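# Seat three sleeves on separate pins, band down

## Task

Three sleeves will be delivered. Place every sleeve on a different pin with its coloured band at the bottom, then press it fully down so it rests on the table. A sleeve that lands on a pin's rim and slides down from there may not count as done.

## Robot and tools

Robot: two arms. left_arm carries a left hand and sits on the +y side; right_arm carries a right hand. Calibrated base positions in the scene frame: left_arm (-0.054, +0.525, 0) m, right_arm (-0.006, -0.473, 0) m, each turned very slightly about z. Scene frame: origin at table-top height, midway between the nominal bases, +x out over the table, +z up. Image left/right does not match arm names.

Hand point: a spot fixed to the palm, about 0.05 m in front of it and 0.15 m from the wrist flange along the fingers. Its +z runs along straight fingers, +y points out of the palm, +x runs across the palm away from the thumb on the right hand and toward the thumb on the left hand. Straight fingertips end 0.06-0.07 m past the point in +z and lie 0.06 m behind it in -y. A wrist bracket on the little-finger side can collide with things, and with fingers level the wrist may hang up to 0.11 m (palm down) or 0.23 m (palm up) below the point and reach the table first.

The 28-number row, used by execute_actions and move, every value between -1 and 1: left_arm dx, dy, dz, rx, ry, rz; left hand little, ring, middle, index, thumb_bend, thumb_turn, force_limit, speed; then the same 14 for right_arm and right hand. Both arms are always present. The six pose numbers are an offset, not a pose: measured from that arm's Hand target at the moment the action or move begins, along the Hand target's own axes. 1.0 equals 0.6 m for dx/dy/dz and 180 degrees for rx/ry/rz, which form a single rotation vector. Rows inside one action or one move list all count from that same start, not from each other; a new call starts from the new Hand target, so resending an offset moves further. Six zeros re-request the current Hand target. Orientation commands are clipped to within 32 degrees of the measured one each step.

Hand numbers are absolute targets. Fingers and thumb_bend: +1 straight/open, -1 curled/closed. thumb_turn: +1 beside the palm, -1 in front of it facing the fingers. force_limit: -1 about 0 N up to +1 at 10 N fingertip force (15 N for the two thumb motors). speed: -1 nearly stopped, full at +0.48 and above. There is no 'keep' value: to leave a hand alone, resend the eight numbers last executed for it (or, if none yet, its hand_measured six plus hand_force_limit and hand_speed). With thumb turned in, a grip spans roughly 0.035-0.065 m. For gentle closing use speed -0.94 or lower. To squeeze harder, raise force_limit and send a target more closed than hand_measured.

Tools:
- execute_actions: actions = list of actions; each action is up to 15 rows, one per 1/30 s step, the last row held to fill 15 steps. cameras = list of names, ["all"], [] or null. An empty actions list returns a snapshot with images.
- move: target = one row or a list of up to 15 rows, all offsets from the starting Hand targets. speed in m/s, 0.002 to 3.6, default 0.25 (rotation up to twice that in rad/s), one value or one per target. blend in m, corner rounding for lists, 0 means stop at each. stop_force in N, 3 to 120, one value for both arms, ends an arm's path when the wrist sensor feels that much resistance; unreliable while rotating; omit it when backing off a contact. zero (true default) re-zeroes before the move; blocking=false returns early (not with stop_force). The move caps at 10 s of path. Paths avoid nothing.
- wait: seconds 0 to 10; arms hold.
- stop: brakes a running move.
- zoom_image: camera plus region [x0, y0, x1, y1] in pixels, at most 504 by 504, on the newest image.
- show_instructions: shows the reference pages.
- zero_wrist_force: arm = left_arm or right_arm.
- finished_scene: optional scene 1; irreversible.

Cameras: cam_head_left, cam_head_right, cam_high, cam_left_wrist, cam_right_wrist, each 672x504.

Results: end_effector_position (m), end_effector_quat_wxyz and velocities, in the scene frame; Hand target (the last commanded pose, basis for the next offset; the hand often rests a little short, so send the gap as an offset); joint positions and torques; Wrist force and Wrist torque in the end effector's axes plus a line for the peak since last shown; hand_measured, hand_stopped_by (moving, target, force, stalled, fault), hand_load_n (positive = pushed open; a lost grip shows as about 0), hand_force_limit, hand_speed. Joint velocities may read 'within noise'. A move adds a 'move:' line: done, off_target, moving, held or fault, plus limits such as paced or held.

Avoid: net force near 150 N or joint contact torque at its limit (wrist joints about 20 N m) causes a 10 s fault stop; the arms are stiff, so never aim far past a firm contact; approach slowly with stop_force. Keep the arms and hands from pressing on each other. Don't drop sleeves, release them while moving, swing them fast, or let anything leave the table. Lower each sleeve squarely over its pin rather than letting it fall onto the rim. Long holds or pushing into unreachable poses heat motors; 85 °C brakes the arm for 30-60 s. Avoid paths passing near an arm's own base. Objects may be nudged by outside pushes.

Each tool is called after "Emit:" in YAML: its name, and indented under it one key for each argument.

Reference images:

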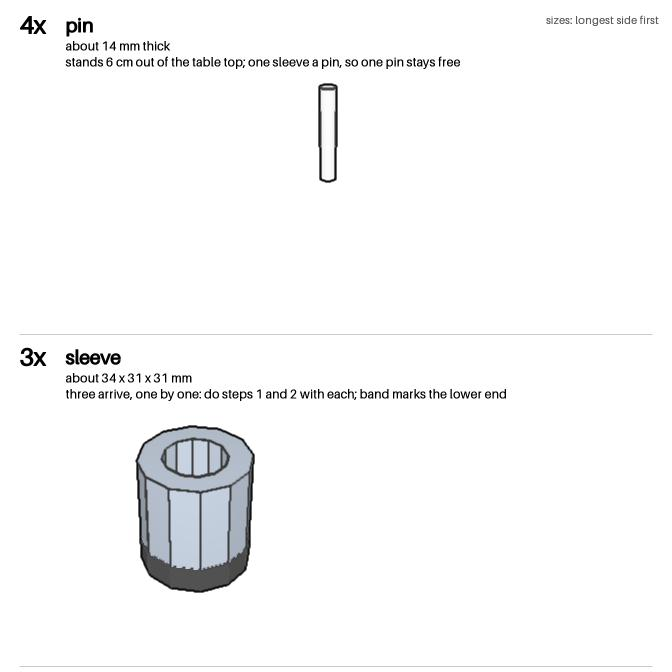

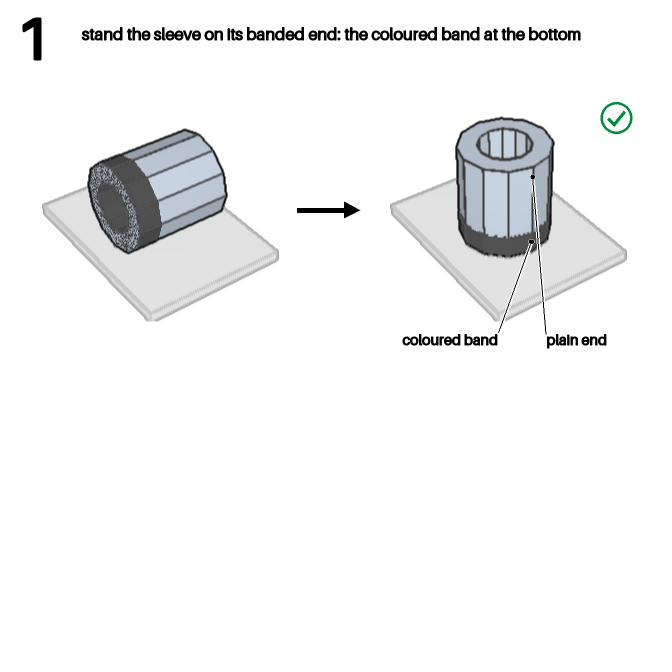

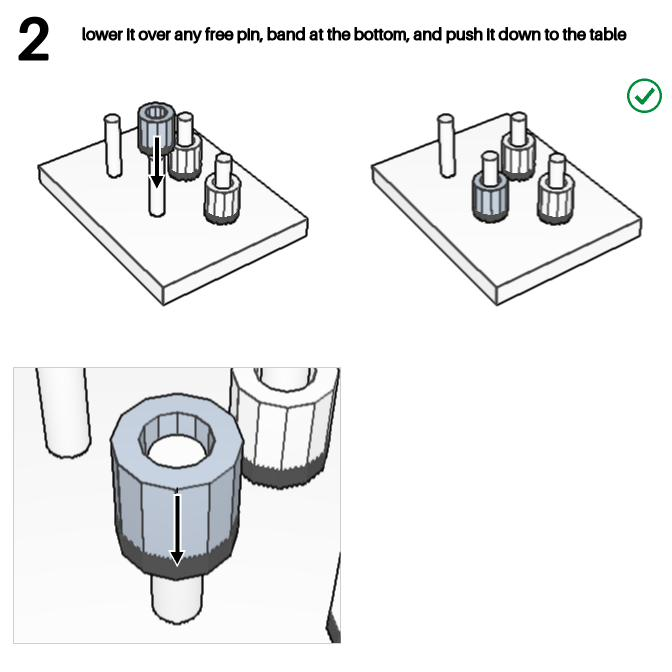

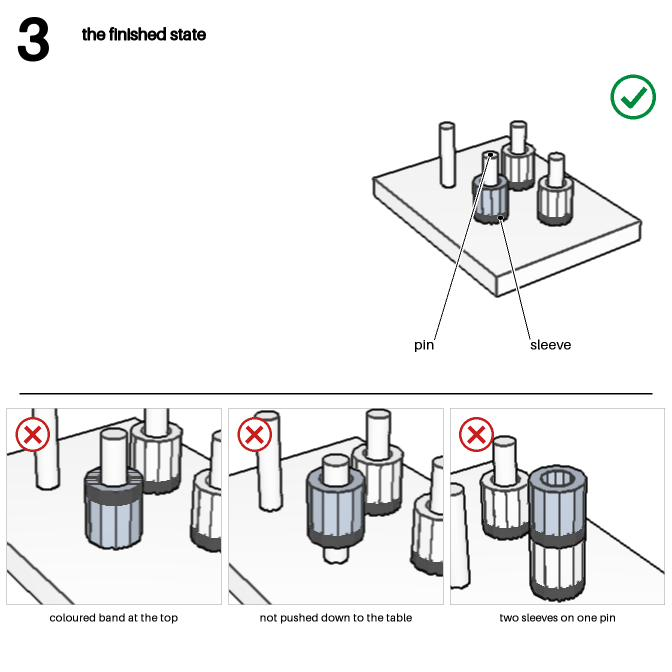

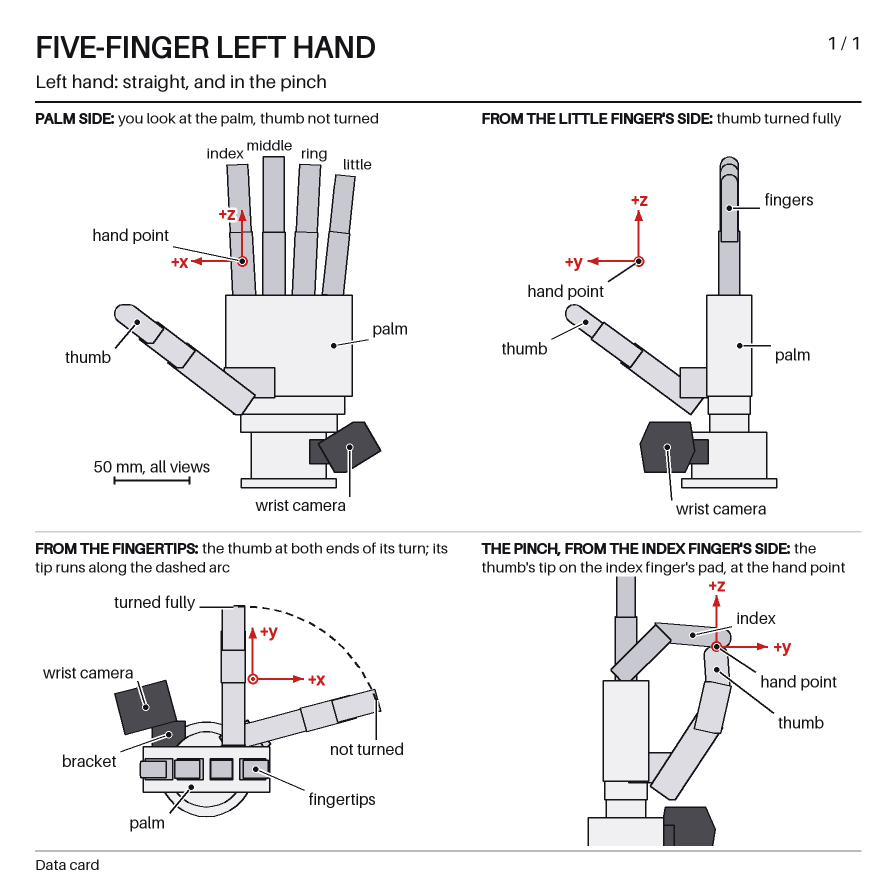

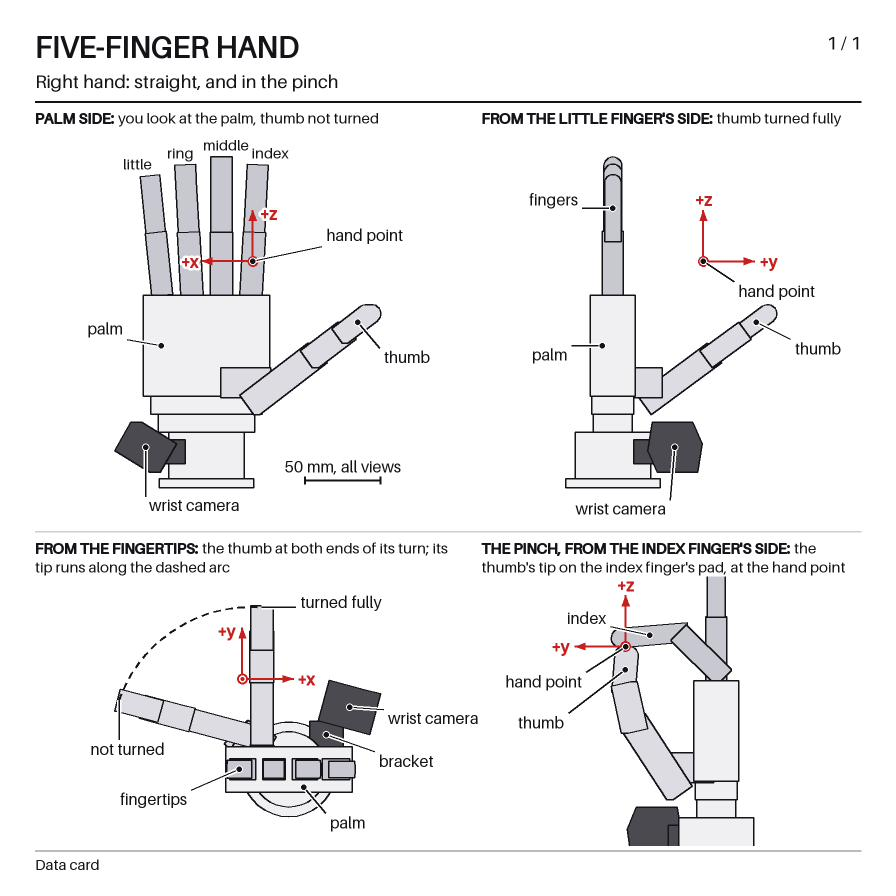

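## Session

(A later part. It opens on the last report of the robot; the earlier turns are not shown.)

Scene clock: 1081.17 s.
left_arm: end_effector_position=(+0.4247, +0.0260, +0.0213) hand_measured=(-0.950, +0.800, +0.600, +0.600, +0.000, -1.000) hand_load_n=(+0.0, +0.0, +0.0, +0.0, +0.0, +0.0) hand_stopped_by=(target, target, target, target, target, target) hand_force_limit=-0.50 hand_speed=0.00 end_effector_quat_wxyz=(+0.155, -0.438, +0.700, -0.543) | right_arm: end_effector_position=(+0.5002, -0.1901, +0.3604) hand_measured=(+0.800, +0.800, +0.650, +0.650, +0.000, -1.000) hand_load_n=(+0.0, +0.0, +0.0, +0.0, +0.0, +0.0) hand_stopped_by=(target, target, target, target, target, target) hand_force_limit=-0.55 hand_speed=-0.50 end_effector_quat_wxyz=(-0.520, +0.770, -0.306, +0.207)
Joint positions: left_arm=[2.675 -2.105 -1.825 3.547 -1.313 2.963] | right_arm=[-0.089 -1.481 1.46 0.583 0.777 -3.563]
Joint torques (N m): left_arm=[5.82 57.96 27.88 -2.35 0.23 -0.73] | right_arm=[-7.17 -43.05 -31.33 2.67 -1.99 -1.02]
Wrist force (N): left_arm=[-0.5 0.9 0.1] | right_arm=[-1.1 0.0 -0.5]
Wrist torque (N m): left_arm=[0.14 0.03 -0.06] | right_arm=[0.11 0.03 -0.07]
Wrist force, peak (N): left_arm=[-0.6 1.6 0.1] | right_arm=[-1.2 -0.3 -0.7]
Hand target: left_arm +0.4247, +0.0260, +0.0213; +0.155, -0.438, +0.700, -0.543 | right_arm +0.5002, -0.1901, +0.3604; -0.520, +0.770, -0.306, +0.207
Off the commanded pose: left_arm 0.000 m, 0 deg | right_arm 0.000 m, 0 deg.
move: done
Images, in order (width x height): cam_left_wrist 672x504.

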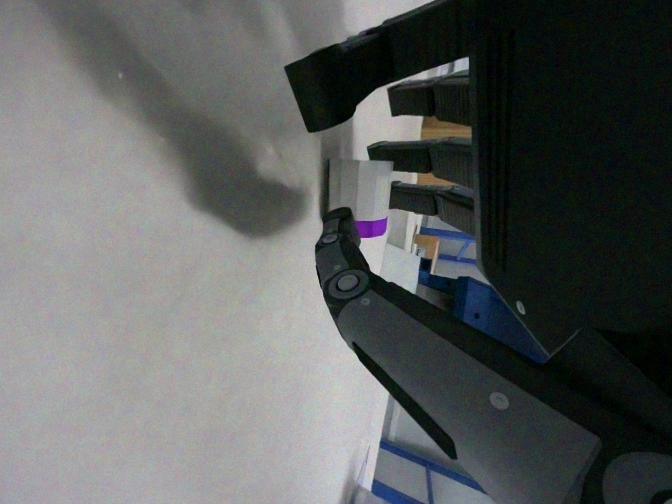

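Emit:
move:
  target: [0.0009,-0.003,-0.0012,0,0,0,-0.95,0.8,0.6,0.6,0.0,-1,-0.5,0.0,0,0,0,0,0,0,0.8,0.8,0.65,0.65,0.0,-1,-0.55,-0.5]
  speed: 0.03

Emit:
execute_actions:
  actions:
    - [[0,0,0,0,0,0,-0.95,0.8,-0.2,-0.2,0.0,-1,-0.45,-0.82,0,0,0,0,0,0,0.8,0.8,0.65,0.65,0.0,-1,-0.55,-0.5]]
    - [[0,0,0,0,0,0,-0.95,0.8,-0.2,-0.2,0.0,-1,-0.45,-0.82,0,0,0,0,0,0,0.8,0.8,0.65,0.65,0.0,-1,-0.55,-0.5]]
    - [[0,0,0,0,0,0,-0.95,0.8,-0.2,-0.2,0.0,-1,-0.45,-0.82,0,0,0,0,0,0,0.8,0.8,0.65,0.65,0.0,-1,-0.55,-0.5]]
  cameras: ["cam_left_wrist"]

Emit:
zoom_image:
  camera: "cam_left_wrist"
  region: [230, 80, 482, 332]

Scene clock: 1087.87 s.
left_arm: end_effector_position=(+0.4247, +0.0260, +0.0233) hand_measured=(-0.950, +0.800, +0.600, +0.600, +0.000, -1.000) hand_load_n=(+0.0, +0.0, -0.5, +0.0, +0.0, +0.0) hand_stopped_by=(target, target, target, target, target, target) hand_force_limit=-0.50 hand_speed=0.00 end_effector_quat_wxyz=(+0.155, -0.438, +0.700, -0.543) | right_arm: end_effector_position=(+0.5002, -0.1901, +0.3604) hand_measured=(+0.800, +0.800, +0.650, +0.650, +0.000, -1.000) hand_load_n=(+0.0, +0.0, +0.0, +0.0, +0.0, +0.0) hand_stopped_by=(target, target, target, target, target, target) hand_force_limit=-0.55 hand_speed=-0.50 end_effector_quat_wxyz=(-0.520, +0.770, -0.306, +0.207)
Joint positions: left_arm=[2.675 -2.101 -1.824 3.542 -1.313 2.963] | right_arm=[-0.089 -1.481 1.46 0.583 0.777 -3.563]
Joint torques (N m): left_arm=[-10.95 52.22 26.67 -1.25 -2.11 -1.08] | right_arm=[-7.22 -41.89 -31.33 2.5 -1.96 -0.98]
Wrist force (N): left_arm=[-0.6 0.9 0.0] | right_arm=[-0.9 0.2 -0.5]
Wrist torque (N m): left_arm=[0.15 0.04 -0.07] | right_arm=[0.13 0.00 -0.05]
Wrist force, peak (N): left_arm=[-0.8 1.2 0.0] | right_arm=[-1.2 -0.1 -0.8]
Hand target: left_arm +0.4247, +0.0260, +0.0233; +0.155, -0.438, +0.700, -0.543 | right_arm +0.5002, -0.1901, +0.3604; -0.520, +0.770, -0.306, +0.207
Off the commanded pose: left_arm 0.000 m, 0 deg | right_arm 0.000 m, 0 deg.
move: done

Scene clock: 1089.57 s.
left_arm: end_effector_position=(+0.4247, +0.0260, +0.0233) hand_measured=(-0.950, +0.800, +0.286, +0.236, +0.000, -1.000) hand_load_n=(+0.0, -0.5, +2.0, +4.0, +2.0, -0.5) hand_stopped_by=(target, target, force, force, target, target) hand_force_limit=-0.45 hand_speed=-0.82 end_effector_quat_wxyz=(+0.155, -0.438, +0.700, -0.543) | right_arm: end_effector_position=(+0.5002, -0.1901, +0.3604) hand_measured=(+0.800, +0.800, +0.650, +0.650, +0.000, -1.000) hand_load_n=(+0.0, +0.0, +0.0, +0.0, +0.0, +0.0) hand_stopped_by=(target, target, target, target, target, target) hand_force_limit=-0.55 hand_speed=-0.50 end_effector_quat_wxyz=(-0.520, +0.770, -0.306, +0.207)
Joint positions: left_arm=[2.675 -2.101 -1.824 3.542 -1.313 2.963] | right_arm=[-0.089 -1.481 1.46 0.583 0.777 -3.563]
Joint torques (N m): left_arm=[-11.16 41.04 15.05 -1.55 -2.1 -0.79] | right_arm=[-6.87 -41.61 -31.28 2.51 -1.93 -0.9]
Wrist force (N): left_arm=[0.4 -2.7 -1.0] | right_arm=[-1.1 0.0 -0.5]
Wrist torque (N m): left_arm=[0.13 0.03 0.02] | right_arm=[0.11 0.02 -0.07]
Wrist force, peak (N): left_arm=[0.3 -3.2 -0.4] | right_arm=[-1.2 -0.2 -0.5]
Hand target: left_arm +0.4247, +0.0260, +0.0233; +0.155, -0.438, +0.700, -0.543 | right_arm +0.5002, -0.1901, +0.3604; -0.520, +0.770, -0.306, +0.207
Off the commanded pose: left_arm 0.000 m, 0 deg | right_arm 0.000 m, 0 deg.
Images, in order (width x height): cam_left_wrist 672x504.

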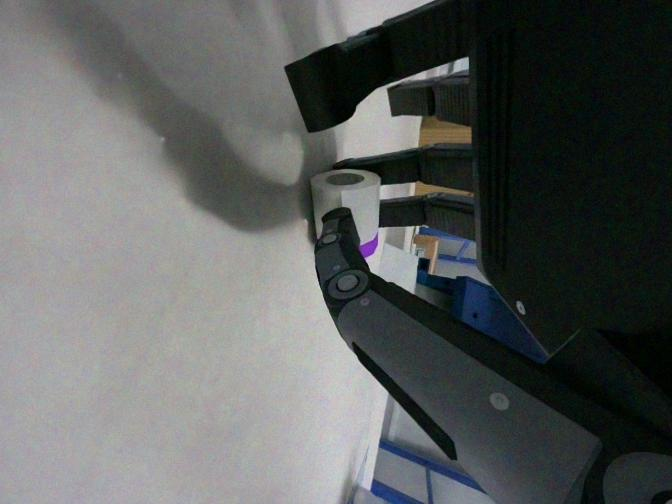

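Scaled by 2.000 from the camera's 672x504 image, which has a finer 960x720 frame.

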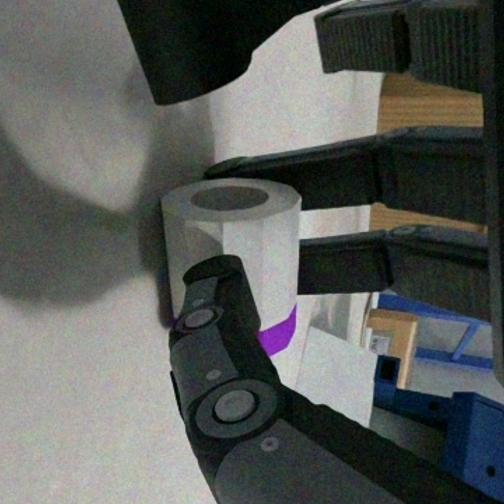

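Emit:
move:
  target:
    - [0.0022,-0.0075,-0.003,0,0,0,-0.95,0.8,-0.2,-0.2,0.0,-1,-0.45,-0.82,0,0,0,0,0,0,0.8,0.8,0.65,0.65,0.0,-1,-0.55,-0.5]
    - [0.0129,-0.0448,-0.0181,0,0,0,-0.95,0.8,-0.2,-0.2,0.0,-1,-0.45,-0.82,0,0,0,0,0,0,0.8,0.8,0.65,0.65,0.0,-1,-0.55,-0.5]
  speed: [0.02,0.05]
  blend: [0.003,0]
  cameras: ["cam_left_wrist"]

Emit:
zoom_image:
  camera: "cam_left_wrist"
  region: [270, 130, 396, 256]

Scene clock: 1092.87 s.
left_arm: end_effector_position=(+0.4248, +0.0260, +0.0534) hand_measured=(-0.950, +0.800, +0.286, +0.236, +0.000, -1.000) hand_load_n=(+0.0, +0.0, +0.5, +4.0, +3.0, -0.5) hand_stopped_by=(target, target, force, force, target, target) hand_force_limit=-0.45 hand_speed=-0.82 end_effector_quat_wxyz=(+0.155, -0.438, +0.700, -0.543) | right_arm: end_effector_position=(+0.5002, -0.1901, +0.3604) hand_measured=(+0.800, +0.800, +0.650, +0.650, +0.000, -1.000) hand_load_n=(+0.0, +0.0, +0.0, +0.0, +0.0, +0.0) hand_stopped_by=(target, target, target, target, target, target) hand_force_limit=-0.55 hand_speed=-0.50 end_effector_quat_wxyz=(-0.520, +0.770, -0.306, +0.207)
Joint positions: left_arm=[2.675 -2.052 -1.805 3.473 -1.313 2.963] | right_arm=[-0.089 -1.481 1.46 0.583 0.777 -3.563]
Joint torques (N m): left_arm=[-0.73 42.67 10.97 3.3 1 0.84] | right_arm=[-6.77 -42.52 -30.89 2.47 -1.9 -0.93]
Wrist force (N): left_arm=[-0.6 0.8 0.2] | right_arm=[-0.8 -0.1 -0.5]
Wrist torque (N m): left_arm=[0.09 0.05 -0.08] | right_arm=[0.09 -0.02 -0.05]
Wrist force, peak (N): left_arm=[0.4 -3.1 -1.0] | right_arm=[-1.2 -0.1 -0.6]
Hand target: left_arm +0.4247, +0.0260, +0.0533; +0.155, -0.438, +0.700, -0.543 | right_arm +0.5002, -0.1901, +0.3604; -0.520, +0.770, -0.306, +0.207
Off the commanded pose: left_arm 0.000 m, 0 deg | right_arm 0.000 m, 0 deg.
move: done; blend cut to 0.0025 m at target 1
Images, in order (width x height): cam_left_wrist 672x504.

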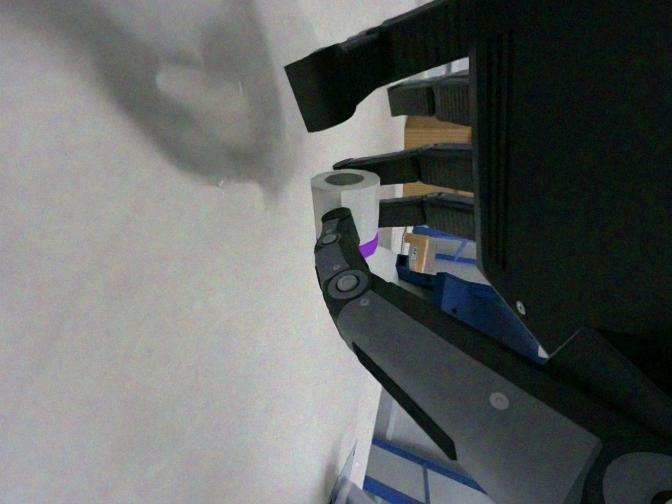

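Scaled by 4.000 from the camera's 672x504 image, which has a finer 960x720 frame.

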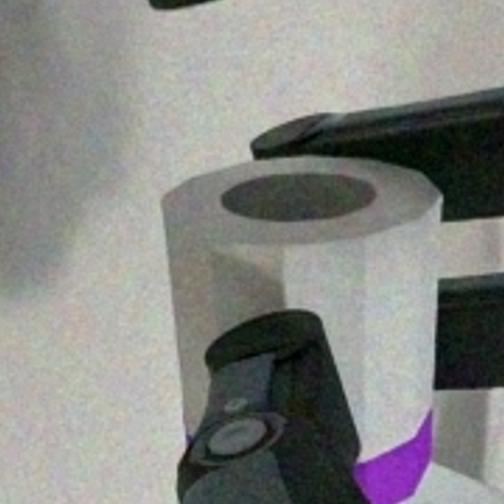

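Emit:
execute_actions:
  actions:
    - [[0,0,0,0,0,0,-0.95,0.3,-0.1,-0.2,0.0,-1,-0.55,-0.9,0,0,0,0,0,0,0.8,0.8,0.65,0.65,0.0,-1,-0.55,-0.5]]

Emit:
move:
  target:
    - [-0.006,-0.1178,-0.1043,0.056,0.037,0.162,-0.95,0.3,-0.1,-0.2,0.0,-1,-0.55,-0.9,0,0,0,0,0,0,0.8,0.8,0.65,0.65,0.0,-1,-0.55,-0.5]
    - [-0.2282,-0.1218,-0.1922,0.1866,0.1235,0.5401,-0.95,0.3,-0.1,-0.2,0.0,-1,-0.55,-0.9,0,0,0,0,0,0,0.8,0.8,0.65,0.65,0.0,-1,-0.55,-0.5]
  speed: 0.25
  blend: [0.03,0]
  cameras: ["all"]

Emit:
zoom_image:
  camera: "cam_left_wrist"
  region: [150, 130, 402, 382]

Emit:
zoom_image:
  camera: "cam_high"
  region: [370, 190, 440, 260]

Scene clock: 1106.77 s.
left_arm: end_effector_position=(+0.4247, +0.0260, +0.0533) hand_measured=(-0.950, +0.300, +0.278, +0.236, +0.002, -1.000) hand_load_n=(+0.0, +0.0, +3.0, +3.0, +4.5, +0.5) hand_stopped_by=(target, target, force, force, target, target) hand_force_limit=-0.55 hand_speed=-0.90 end_effector_quat_wxyz=(+0.155, -0.438, +0.700, -0.543) | right_arm: end_effector_position=(+0.5002, -0.1901, +0.3604) hand_measured=(+0.800, +0.800, +0.650, +0.650, +0.000, -1.000) hand_load_n=(+0.0, +0.0, +0.0, +0.0, +0.0, +0.0) hand_stopped_by=(target, target, target, target, target, target) hand_force_limit=-0.55 hand_speed=-0.50 end_effector_quat_wxyz=(-0.520, +0.770, -0.306, +0.207)
Joint positions: left_arm=[2.675 -2.052 -1.805 3.473 -1.313 2.963] | right_arm=[-0.089 -1.481 1.46 0.583 0.777 -3.563]
Joint torques (N m): left_arm=[9.25 42.08 10.92 3.3 1.36 0.56] | right_arm=[-7.17 -41.01 -30.97 2.25 -1.76 -0.96]
Wrist force (N): left_arm=[-0.6 0.9 0.0] | right_arm=[-1.0 -0.2 -0.4]
Wrist torque (N m): left_arm=[0.11 0.05 -0.08] | right_arm=[0.07 0.02 -0.08]
Wrist force, peak (N): left_arm=[-0.6 1.3 0.1] | right_arm=[-1.1 0.0 -1.0]
Hand target: left_arm +0.4247, +0.0260, +0.0533; +0.155, -0.438, +0.700, -0.543 | right_arm +0.5002, -0.1901, +0.3604; -0.520, +0.770, -0.306, +0.207
Off the commanded pose: left_arm 0.000 m, 0 deg | right_arm 0.000 m, 0 deg.

Scene clock: 1111.00 s.
left_arm: end_effector_position=(+0.4553, +0.2030, +0.1251) hand_measured=(-0.950, +0.300, +0.278, +0.236, +0.002, -1.000) hand_load_n=(+0.0, +0.0, +3.0, +3.0, +4.5, +0.5) hand_stopped_by=(target, target, force, force, target, target) hand_force_limit=-0.55 hand_speed=-0.90 end_effector_quat_wxyz=(+0.487, +0.378, +0.634, -0.467) | right_arm: end_effector_position=(+0.5002, -0.1901, +0.3604) hand_measured=(+0.800, +0.800, +0.650, +0.650, +0.000, -1.000) hand_load_n=(+0.0, +0.0, +0.0, +0.0, +0.0, +0.0) hand_stopped_by=(target, target, target, target, target, target) hand_force_limit=-0.55 hand_speed=-0.50 end_effector_quat_wxyz=(-0.520, +0.770, -0.306, +0.207)
Joint positions: left_arm=[3.218 -1.94 -1.991 3.464 -0.203 4.945] | right_arm=[-0.089 -1.481 1.46 0.583 0.777 -3.563]
Joint torques (N m): left_arm=[-9.62 46.93 7.53 1.5 2.28 -1.06] | right_arm=[-6.91 -40.74 -30.72 2.13 -1.72 -0.84]
Wrist force (N): left_arm=[0.3 0.5 -0.2] | right_arm=[-0.9 0.1 -0.8]
Wrist torque (N m): left_arm=[0.05 -0.07 -0.17] | right_arm=[0.14 0.00 -0.06]
Wrist force, peak (N): left_arm=[-0.7 1.8 0.5] | right_arm=[-1.2 -0.4 -0.5]
Hand target: left_arm +0.4552, +0.2029, +0.1251; +0.487, +0.378, +0.634, -0.467 | right_arm +0.5002, -0.1901, +0.3604; -0.520, +0.770, -0.306, +0.207
Off the commanded pose: left_arm 0.000 m, 0 deg | right_arm 0.000 m, 0 deg.
move: done

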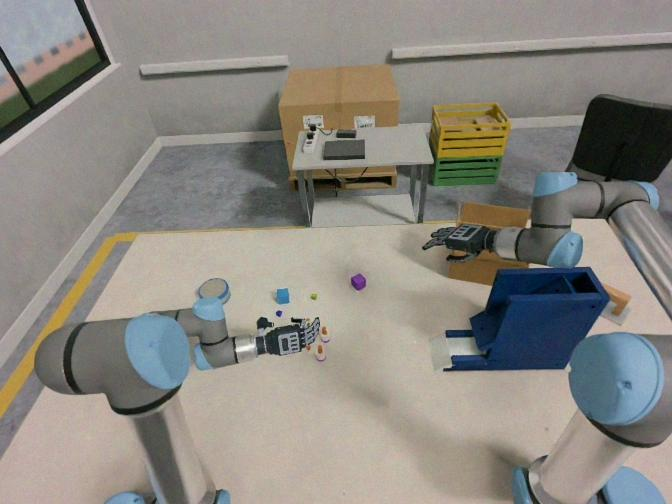

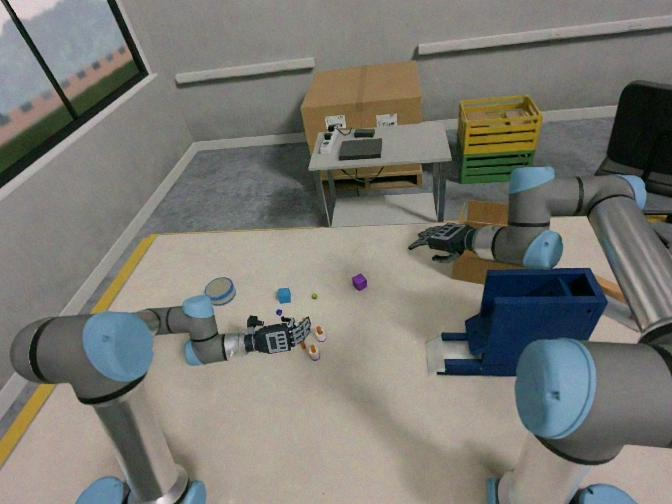

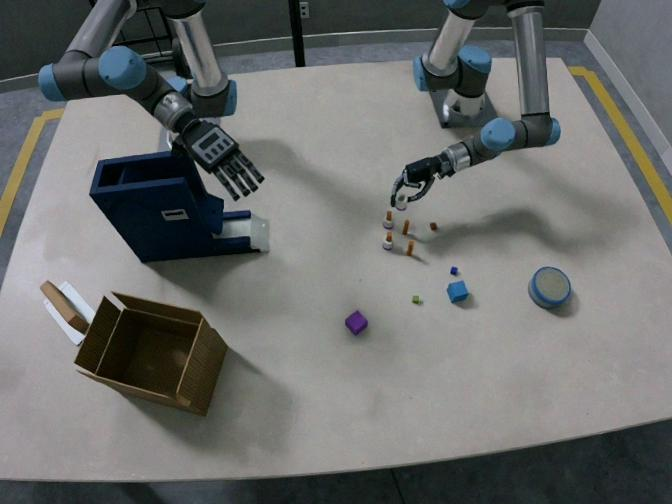

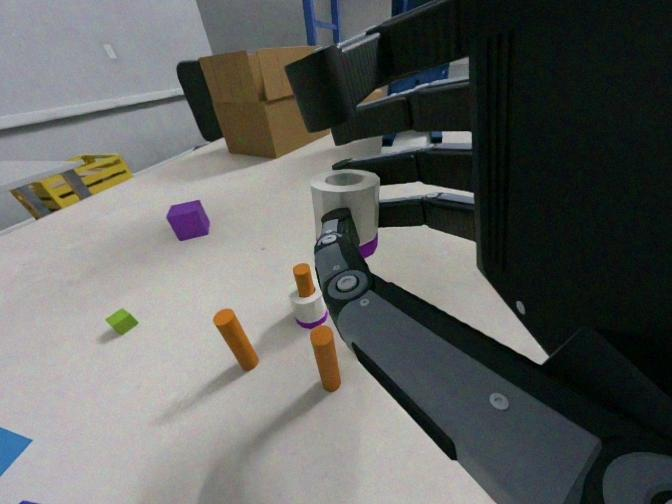

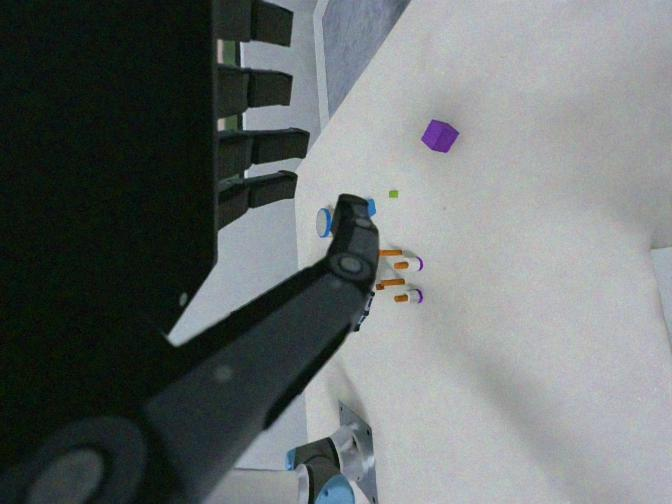

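Scaled by 2.000 from the camera's 672x504 image, which has a finer 960x720 frame.

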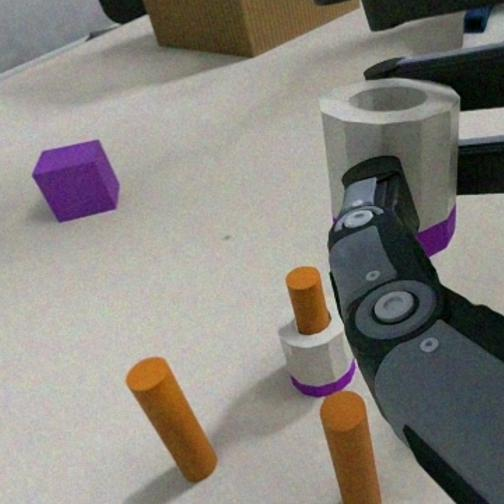

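Scaled by 7.200 from the camera's 672x504 image, which has a finer 960x720 frame.

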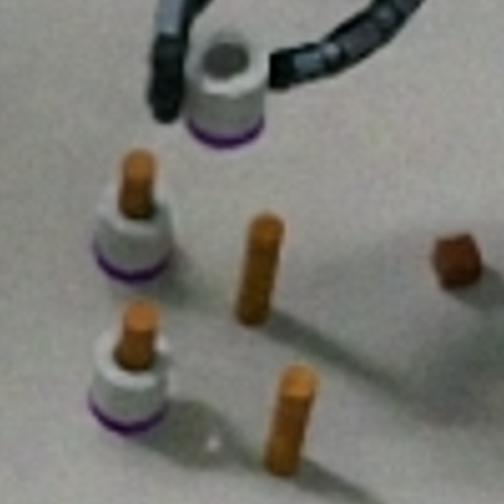

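Emit:
move:
  target: [0.0671,0.0515,-0.0158,0,0,0,-0.95,0.3,-0.1,-0.2,0.0,-1,-0.55,-0.9,0,0,0,0,0,0,0.8,0.8,0.65,0.65,0.0,-1,-0.55,-0.5]
  speed: 0.08
  cameras: ["cam_left_wrist", "cam_high"]

Emit:
zoom_image:
  camera: "cam_high"
  region: [380, 195, 430, 250]

Emit:
zoom_image:
  camera: "cam_left_wrist"
  region: [250, 130, 430, 310]

Scene clock: 1120.17 s.
left_arm: end_effector_position=(+0.4719, +0.2217, +0.0801) hand_measured=(-0.950, +0.300, +0.278, +0.236, +0.002, -1.000) hand_load_n=(+0.0, +0.0, +2.5, +3.0, +4.0, +0.5) hand_stopped_by=(target, target, force, force, target, target) hand_force_limit=-0.55 hand_speed=-0.90 end_effector_quat_wxyz=(+0.487, +0.378, +0.634, -0.467) | right_arm: end_effector_position=(+0.5002, -0.1901, +0.3604) hand_measured=(+0.800, +0.800, +0.650, +0.650, +0.000, -1.000) hand_load_n=(+0.0, +0.0, +0.0, +0.0, +0.0, +0.0) hand_stopped_by=(target, target, target, target, target, target) hand_force_limit=-0.55 hand_speed=-0.50 end_effector_quat_wxyz=(-0.520, +0.770, -0.306, +0.207)
Joint positions: left_arm=[3.261 -2.076 -1.956 3.448 -0.165 5.063] | right_arm=[-0.089 -1.481 1.46 0.583 0.777 -3.563]
Joint torques (N m): left_arm=[-13.09 44.6 11.52 -1.38 -1.79 -0.95] | right_arm=[-6.84 -40.24 -30.54 1.96 -1.72 -1.08]
Wrist force (N): left_arm=[0.8 0.8 0.1] | right_arm=[-1.2 -0.4 -0.5]
Wrist torque (N m): left_arm=[0.07 -0.14 -0.15] | right_arm=[0.05 0.03 -0.09]
Wrist force, peak (N): left_arm=[1.3 1.1 -0.2] | right_arm=[-1.2 -0.1 -0.7]
Hand target: left_arm +0.4719, +0.2217, +0.0800; +0.487, +0.378, +0.634, -0.467 | right_arm +0.5002, -0.1901, +0.3604; -0.520, +0.770, -0.306, +0.207
Off the commanded pose: left_arm 0.000 m, 0 deg | right_arm 0.000 m, 0 deg.
move: done
Images, in order (width x height): cam_high 672x504, cam_left_wrist 672x504.

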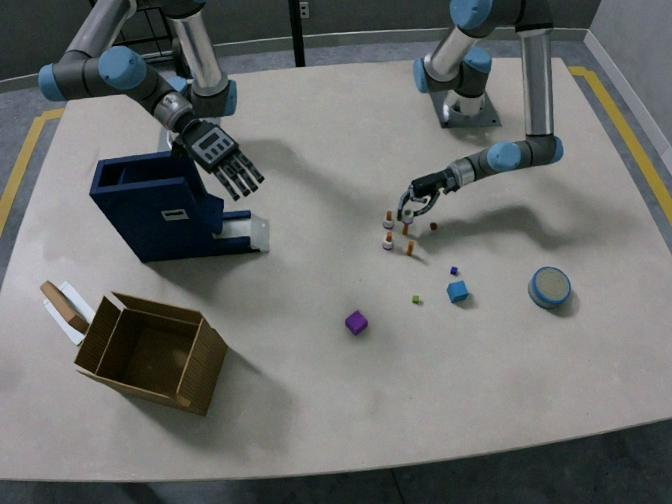

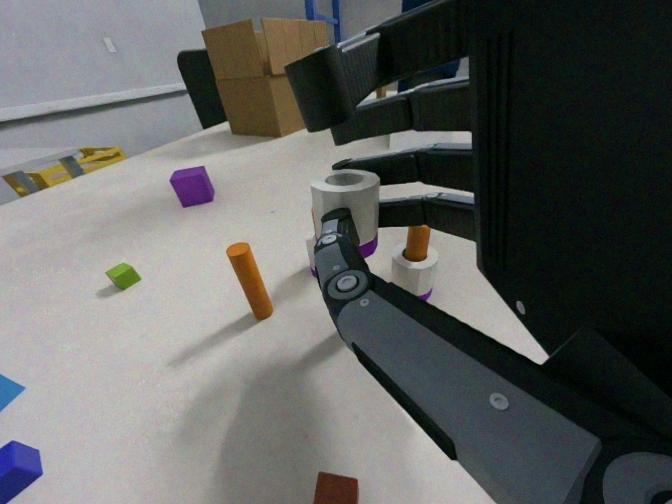

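Scaled by 9.164 from the camera's 672x504 image, which has a finer 960x720 frame.

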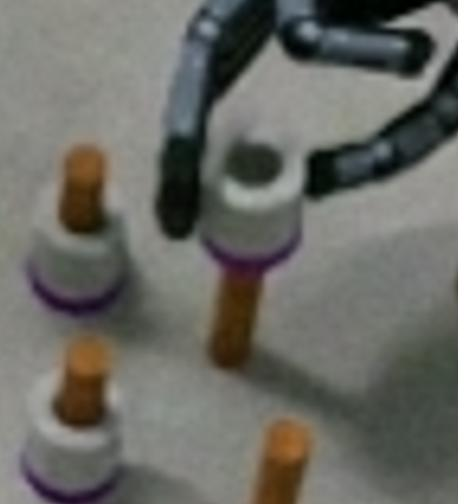

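Scaled by 2.800 from the camera's 672x504 image, which has a finer 960x720 frame.

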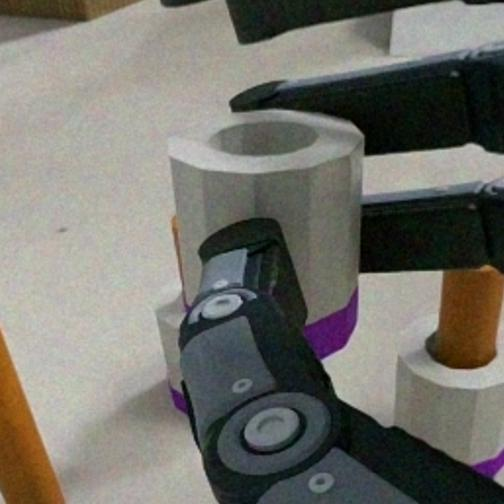

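Emit:
wait:
  seconds: 0
  cameras: ["cam_high","cam_left_wrist"]

Emit:
zoom_image:
  camera: "cam_high"
  region: [380, 195, 430, 250]

Emit:
zoom_image:
  camera: "cam_left_wrist"
  region: [150, 100, 500, 400]

Scene clock: 1132.03 s.
left_arm: end_effector_position=(+0.4719, +0.2217, +0.0800) hand_measured=(-0.950, +0.300, +0.278, +0.236, +0.002, -1.000) hand_load_n=(+0.0, +0.0, +3.0, +3.0, +4.0, +0.5) hand_stopped_by=(target, target, force, force, target, target) hand_force_limit=-0.55 hand_speed=-0.90 end_effector_quat_wxyz=(+0.487, +0.378, +0.634, -0.467) | right_arm: end_effector_position=(+0.5002, -0.1901, +0.3604) hand_measured=(+0.800, +0.800, +0.650, +0.650, +0.000, -1.000) hand_load_n=(+0.0, +0.0, +0.0, +0.0, +0.0, +0.0) hand_stopped_by=(target, target, target, target, target, target) hand_force_limit=-0.55 hand_speed=-0.50 end_effector_quat_wxyz=(-0.520, +0.770, -0.306, +0.207)
Joint positions: left_arm=[3.261 -2.076 -1.956 3.449 -0.166 5.063] | right_arm=[-0.089 -1.481 1.46 0.583 0.777 -3.563]
Joint torques (N m): left_arm=[-12.21 37.67 4.92 1.05 -1.55 -0.79] | right_arm=[-6.49 -39.82 -30.75 1.71 -1.51 -0.79]
Wrist force (N): left_arm=[0.6 0.8 0.0] | right_arm=[-1.1 -0.4 -0.4]
Wrist torque (N m): left_arm=[0.08 -0.11 -0.17] | right_arm=[0.03 0.02 -0.08]
Wrist force, peak (N): left_arm=[0.8 1.0 0.0] | right_arm=[-1.3 0.1 -0.6]
Hand target: left_arm +0.4719, +0.2217, +0.0800; +0.487, +0.378, +0.634, -0.467 | right_arm +0.5002, -0.1901, +0.3604; -0.520, +0.770, -0.306, +0.207
Off the commanded pose: left_arm 0.000 m, 0 deg | right_arm 0.000 m, 0 deg.
Images, in order (width x height): cam_high 672x504, cam_left_wrist 672x504.

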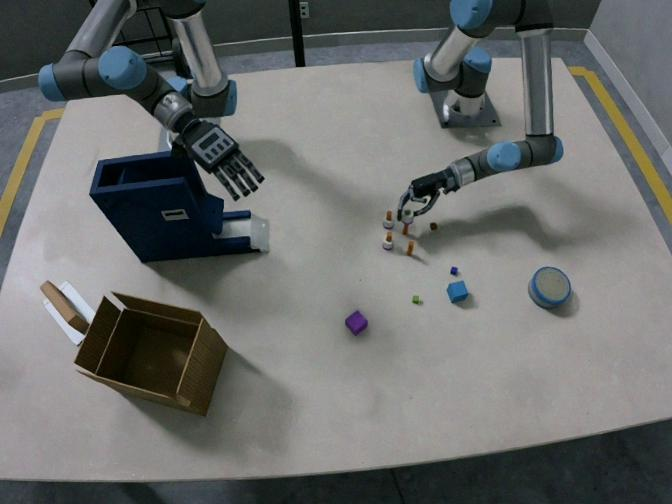

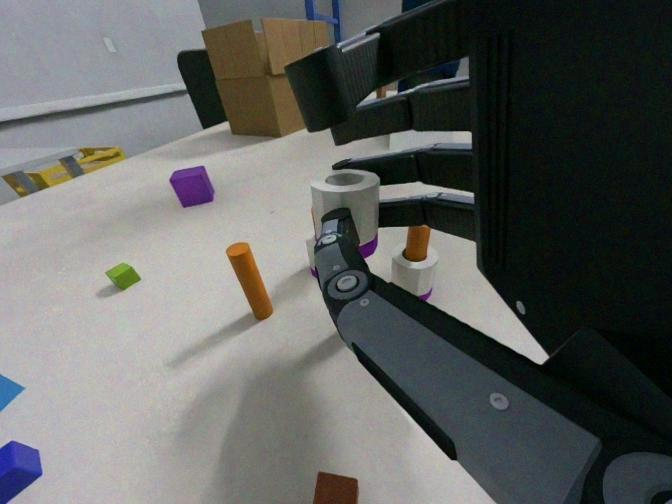

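Scaled by 9.164 from the camera's 672x504 image, which has a finer 960x720 frame.

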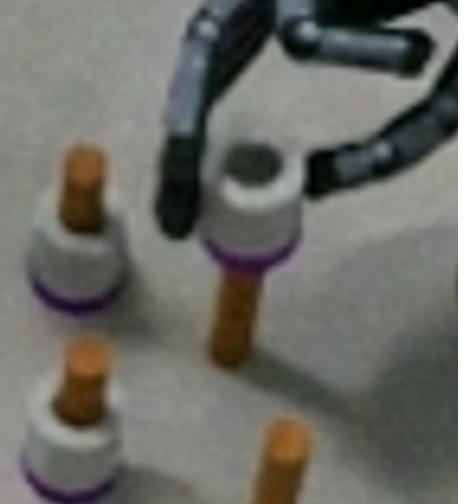

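Scaled by 1.440 from the camera's 672x504 image, which has a finer 960x720 frame.

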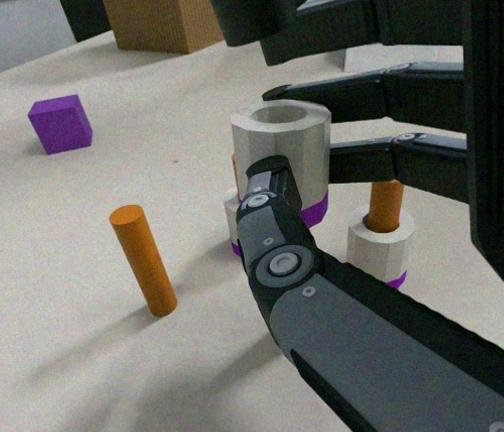

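Emit:
move:
  target:
    - [-0.0008,0.0036,-0.0007,0,0,0,-0.95,0.3,-0.1,-0.2,0.0,-1,-0.55,-0.9,0,0,0,0,0,0,0.8,0.8,0.65,0.65,0.0,-1,-0.55,-0.5]
    - [0.0396,0.0129,0.0031,0,0,0,-0.95,0.3,-0.1,-0.2,0.0,-1,-0.55,-0.9,0,0,0,0,0,0,0.8,0.8,0.65,0.65,0.0,-1,-0.55,-0.5]
  speed: 0.015
  stop_force: 3
  cameras: ["cam_high","cam_left_wrist"]

Emit:
zoom_image:
  camera: "cam_high"
  region: [380, 195, 430, 250]

Scene clock: 1138.87 s.
left_arm: end_effector_position=(+0.4739, +0.2227, +0.0550) hand_measured=(-0.950, +0.300, +0.278, +0.236, +0.000, -1.000) hand_load_n=(+0.0, +0.0, +0.0, +0.0, +0.0, +0.0) hand_stopped_by=(target, target, force, force, target, target) hand_force_limit=-0.55 hand_speed=-0.90 end_effector_quat_wxyz=(+0.487, +0.378, +0.634, -0.467) | right_arm: end_effector_position=(+0.5002, -0.1901, +0.3604) hand_measured=(+0.800, +0.800, +0.650, +0.650, +0.000, -1.000) hand_load_n=(+0.0, +0.0, +0.5, +0.0, +0.0, +0.0) hand_stopped_by=(target, target, target, target, target, target) hand_force_limit=-0.55 hand_speed=-0.50 end_effector_quat_wxyz=(-0.520, +0.770, -0.306, +0.207)
Joint positions: left_arm=[3.263 -2.131 -1.958 3.5 -0.164 5.069] | right_arm=[-0.089 -1.481 1.46 0.583 0.777 -3.563]
Joint torques (N m): left_arm=[-1.79 52.87 4.52 -4.95 -1.43 -0.32] | right_arm=[-6.62 -39.61 -30.9 1.58 -1.37 -0.83]
Wrist force (N): left_arm=[0.4 0.7 -0.1] | right_arm=[-0.8 -0.1 -0.4]
Wrist torque (N m): left_arm=[0.06 -0.12 -0.16] | right_arm=[0.08 -0.02 -0.06]
Wrist force, peak (N): left_arm=[-1.5 0.5 -0.5] | right_arm=[-1.2 0.0 -0.8]
Hand target: left_arm +0.4739, +0.2227, +0.0550; +0.487, +0.378, +0.634, -0.467 | right_arm +0.5002, -0.1901, +0.3604; -0.520, +0.770, -0.306, +0.207
Off the commanded pose: left_arm 0.000 m, 0 deg | right_arm 0.000 m, 0 deg.
move: done
Images, in order (width x height): cam_high 672x504, cam_left_wrist 672x504.

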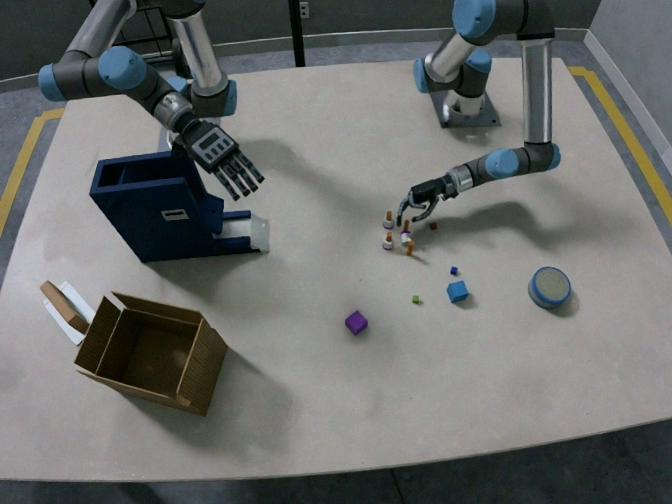

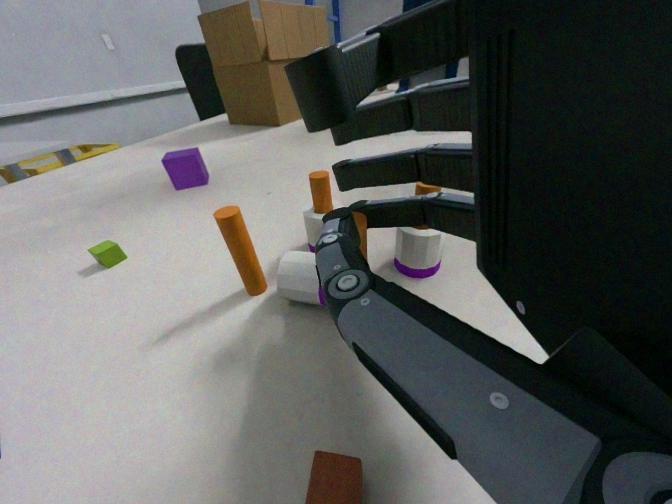

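Scaled by 9.164 from the camera's 672x504 image, which has a finer 960x720 frame.

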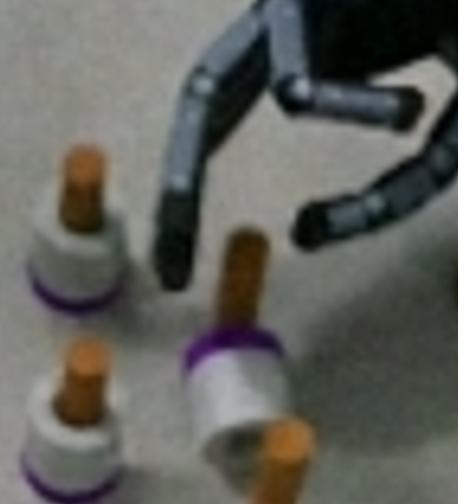

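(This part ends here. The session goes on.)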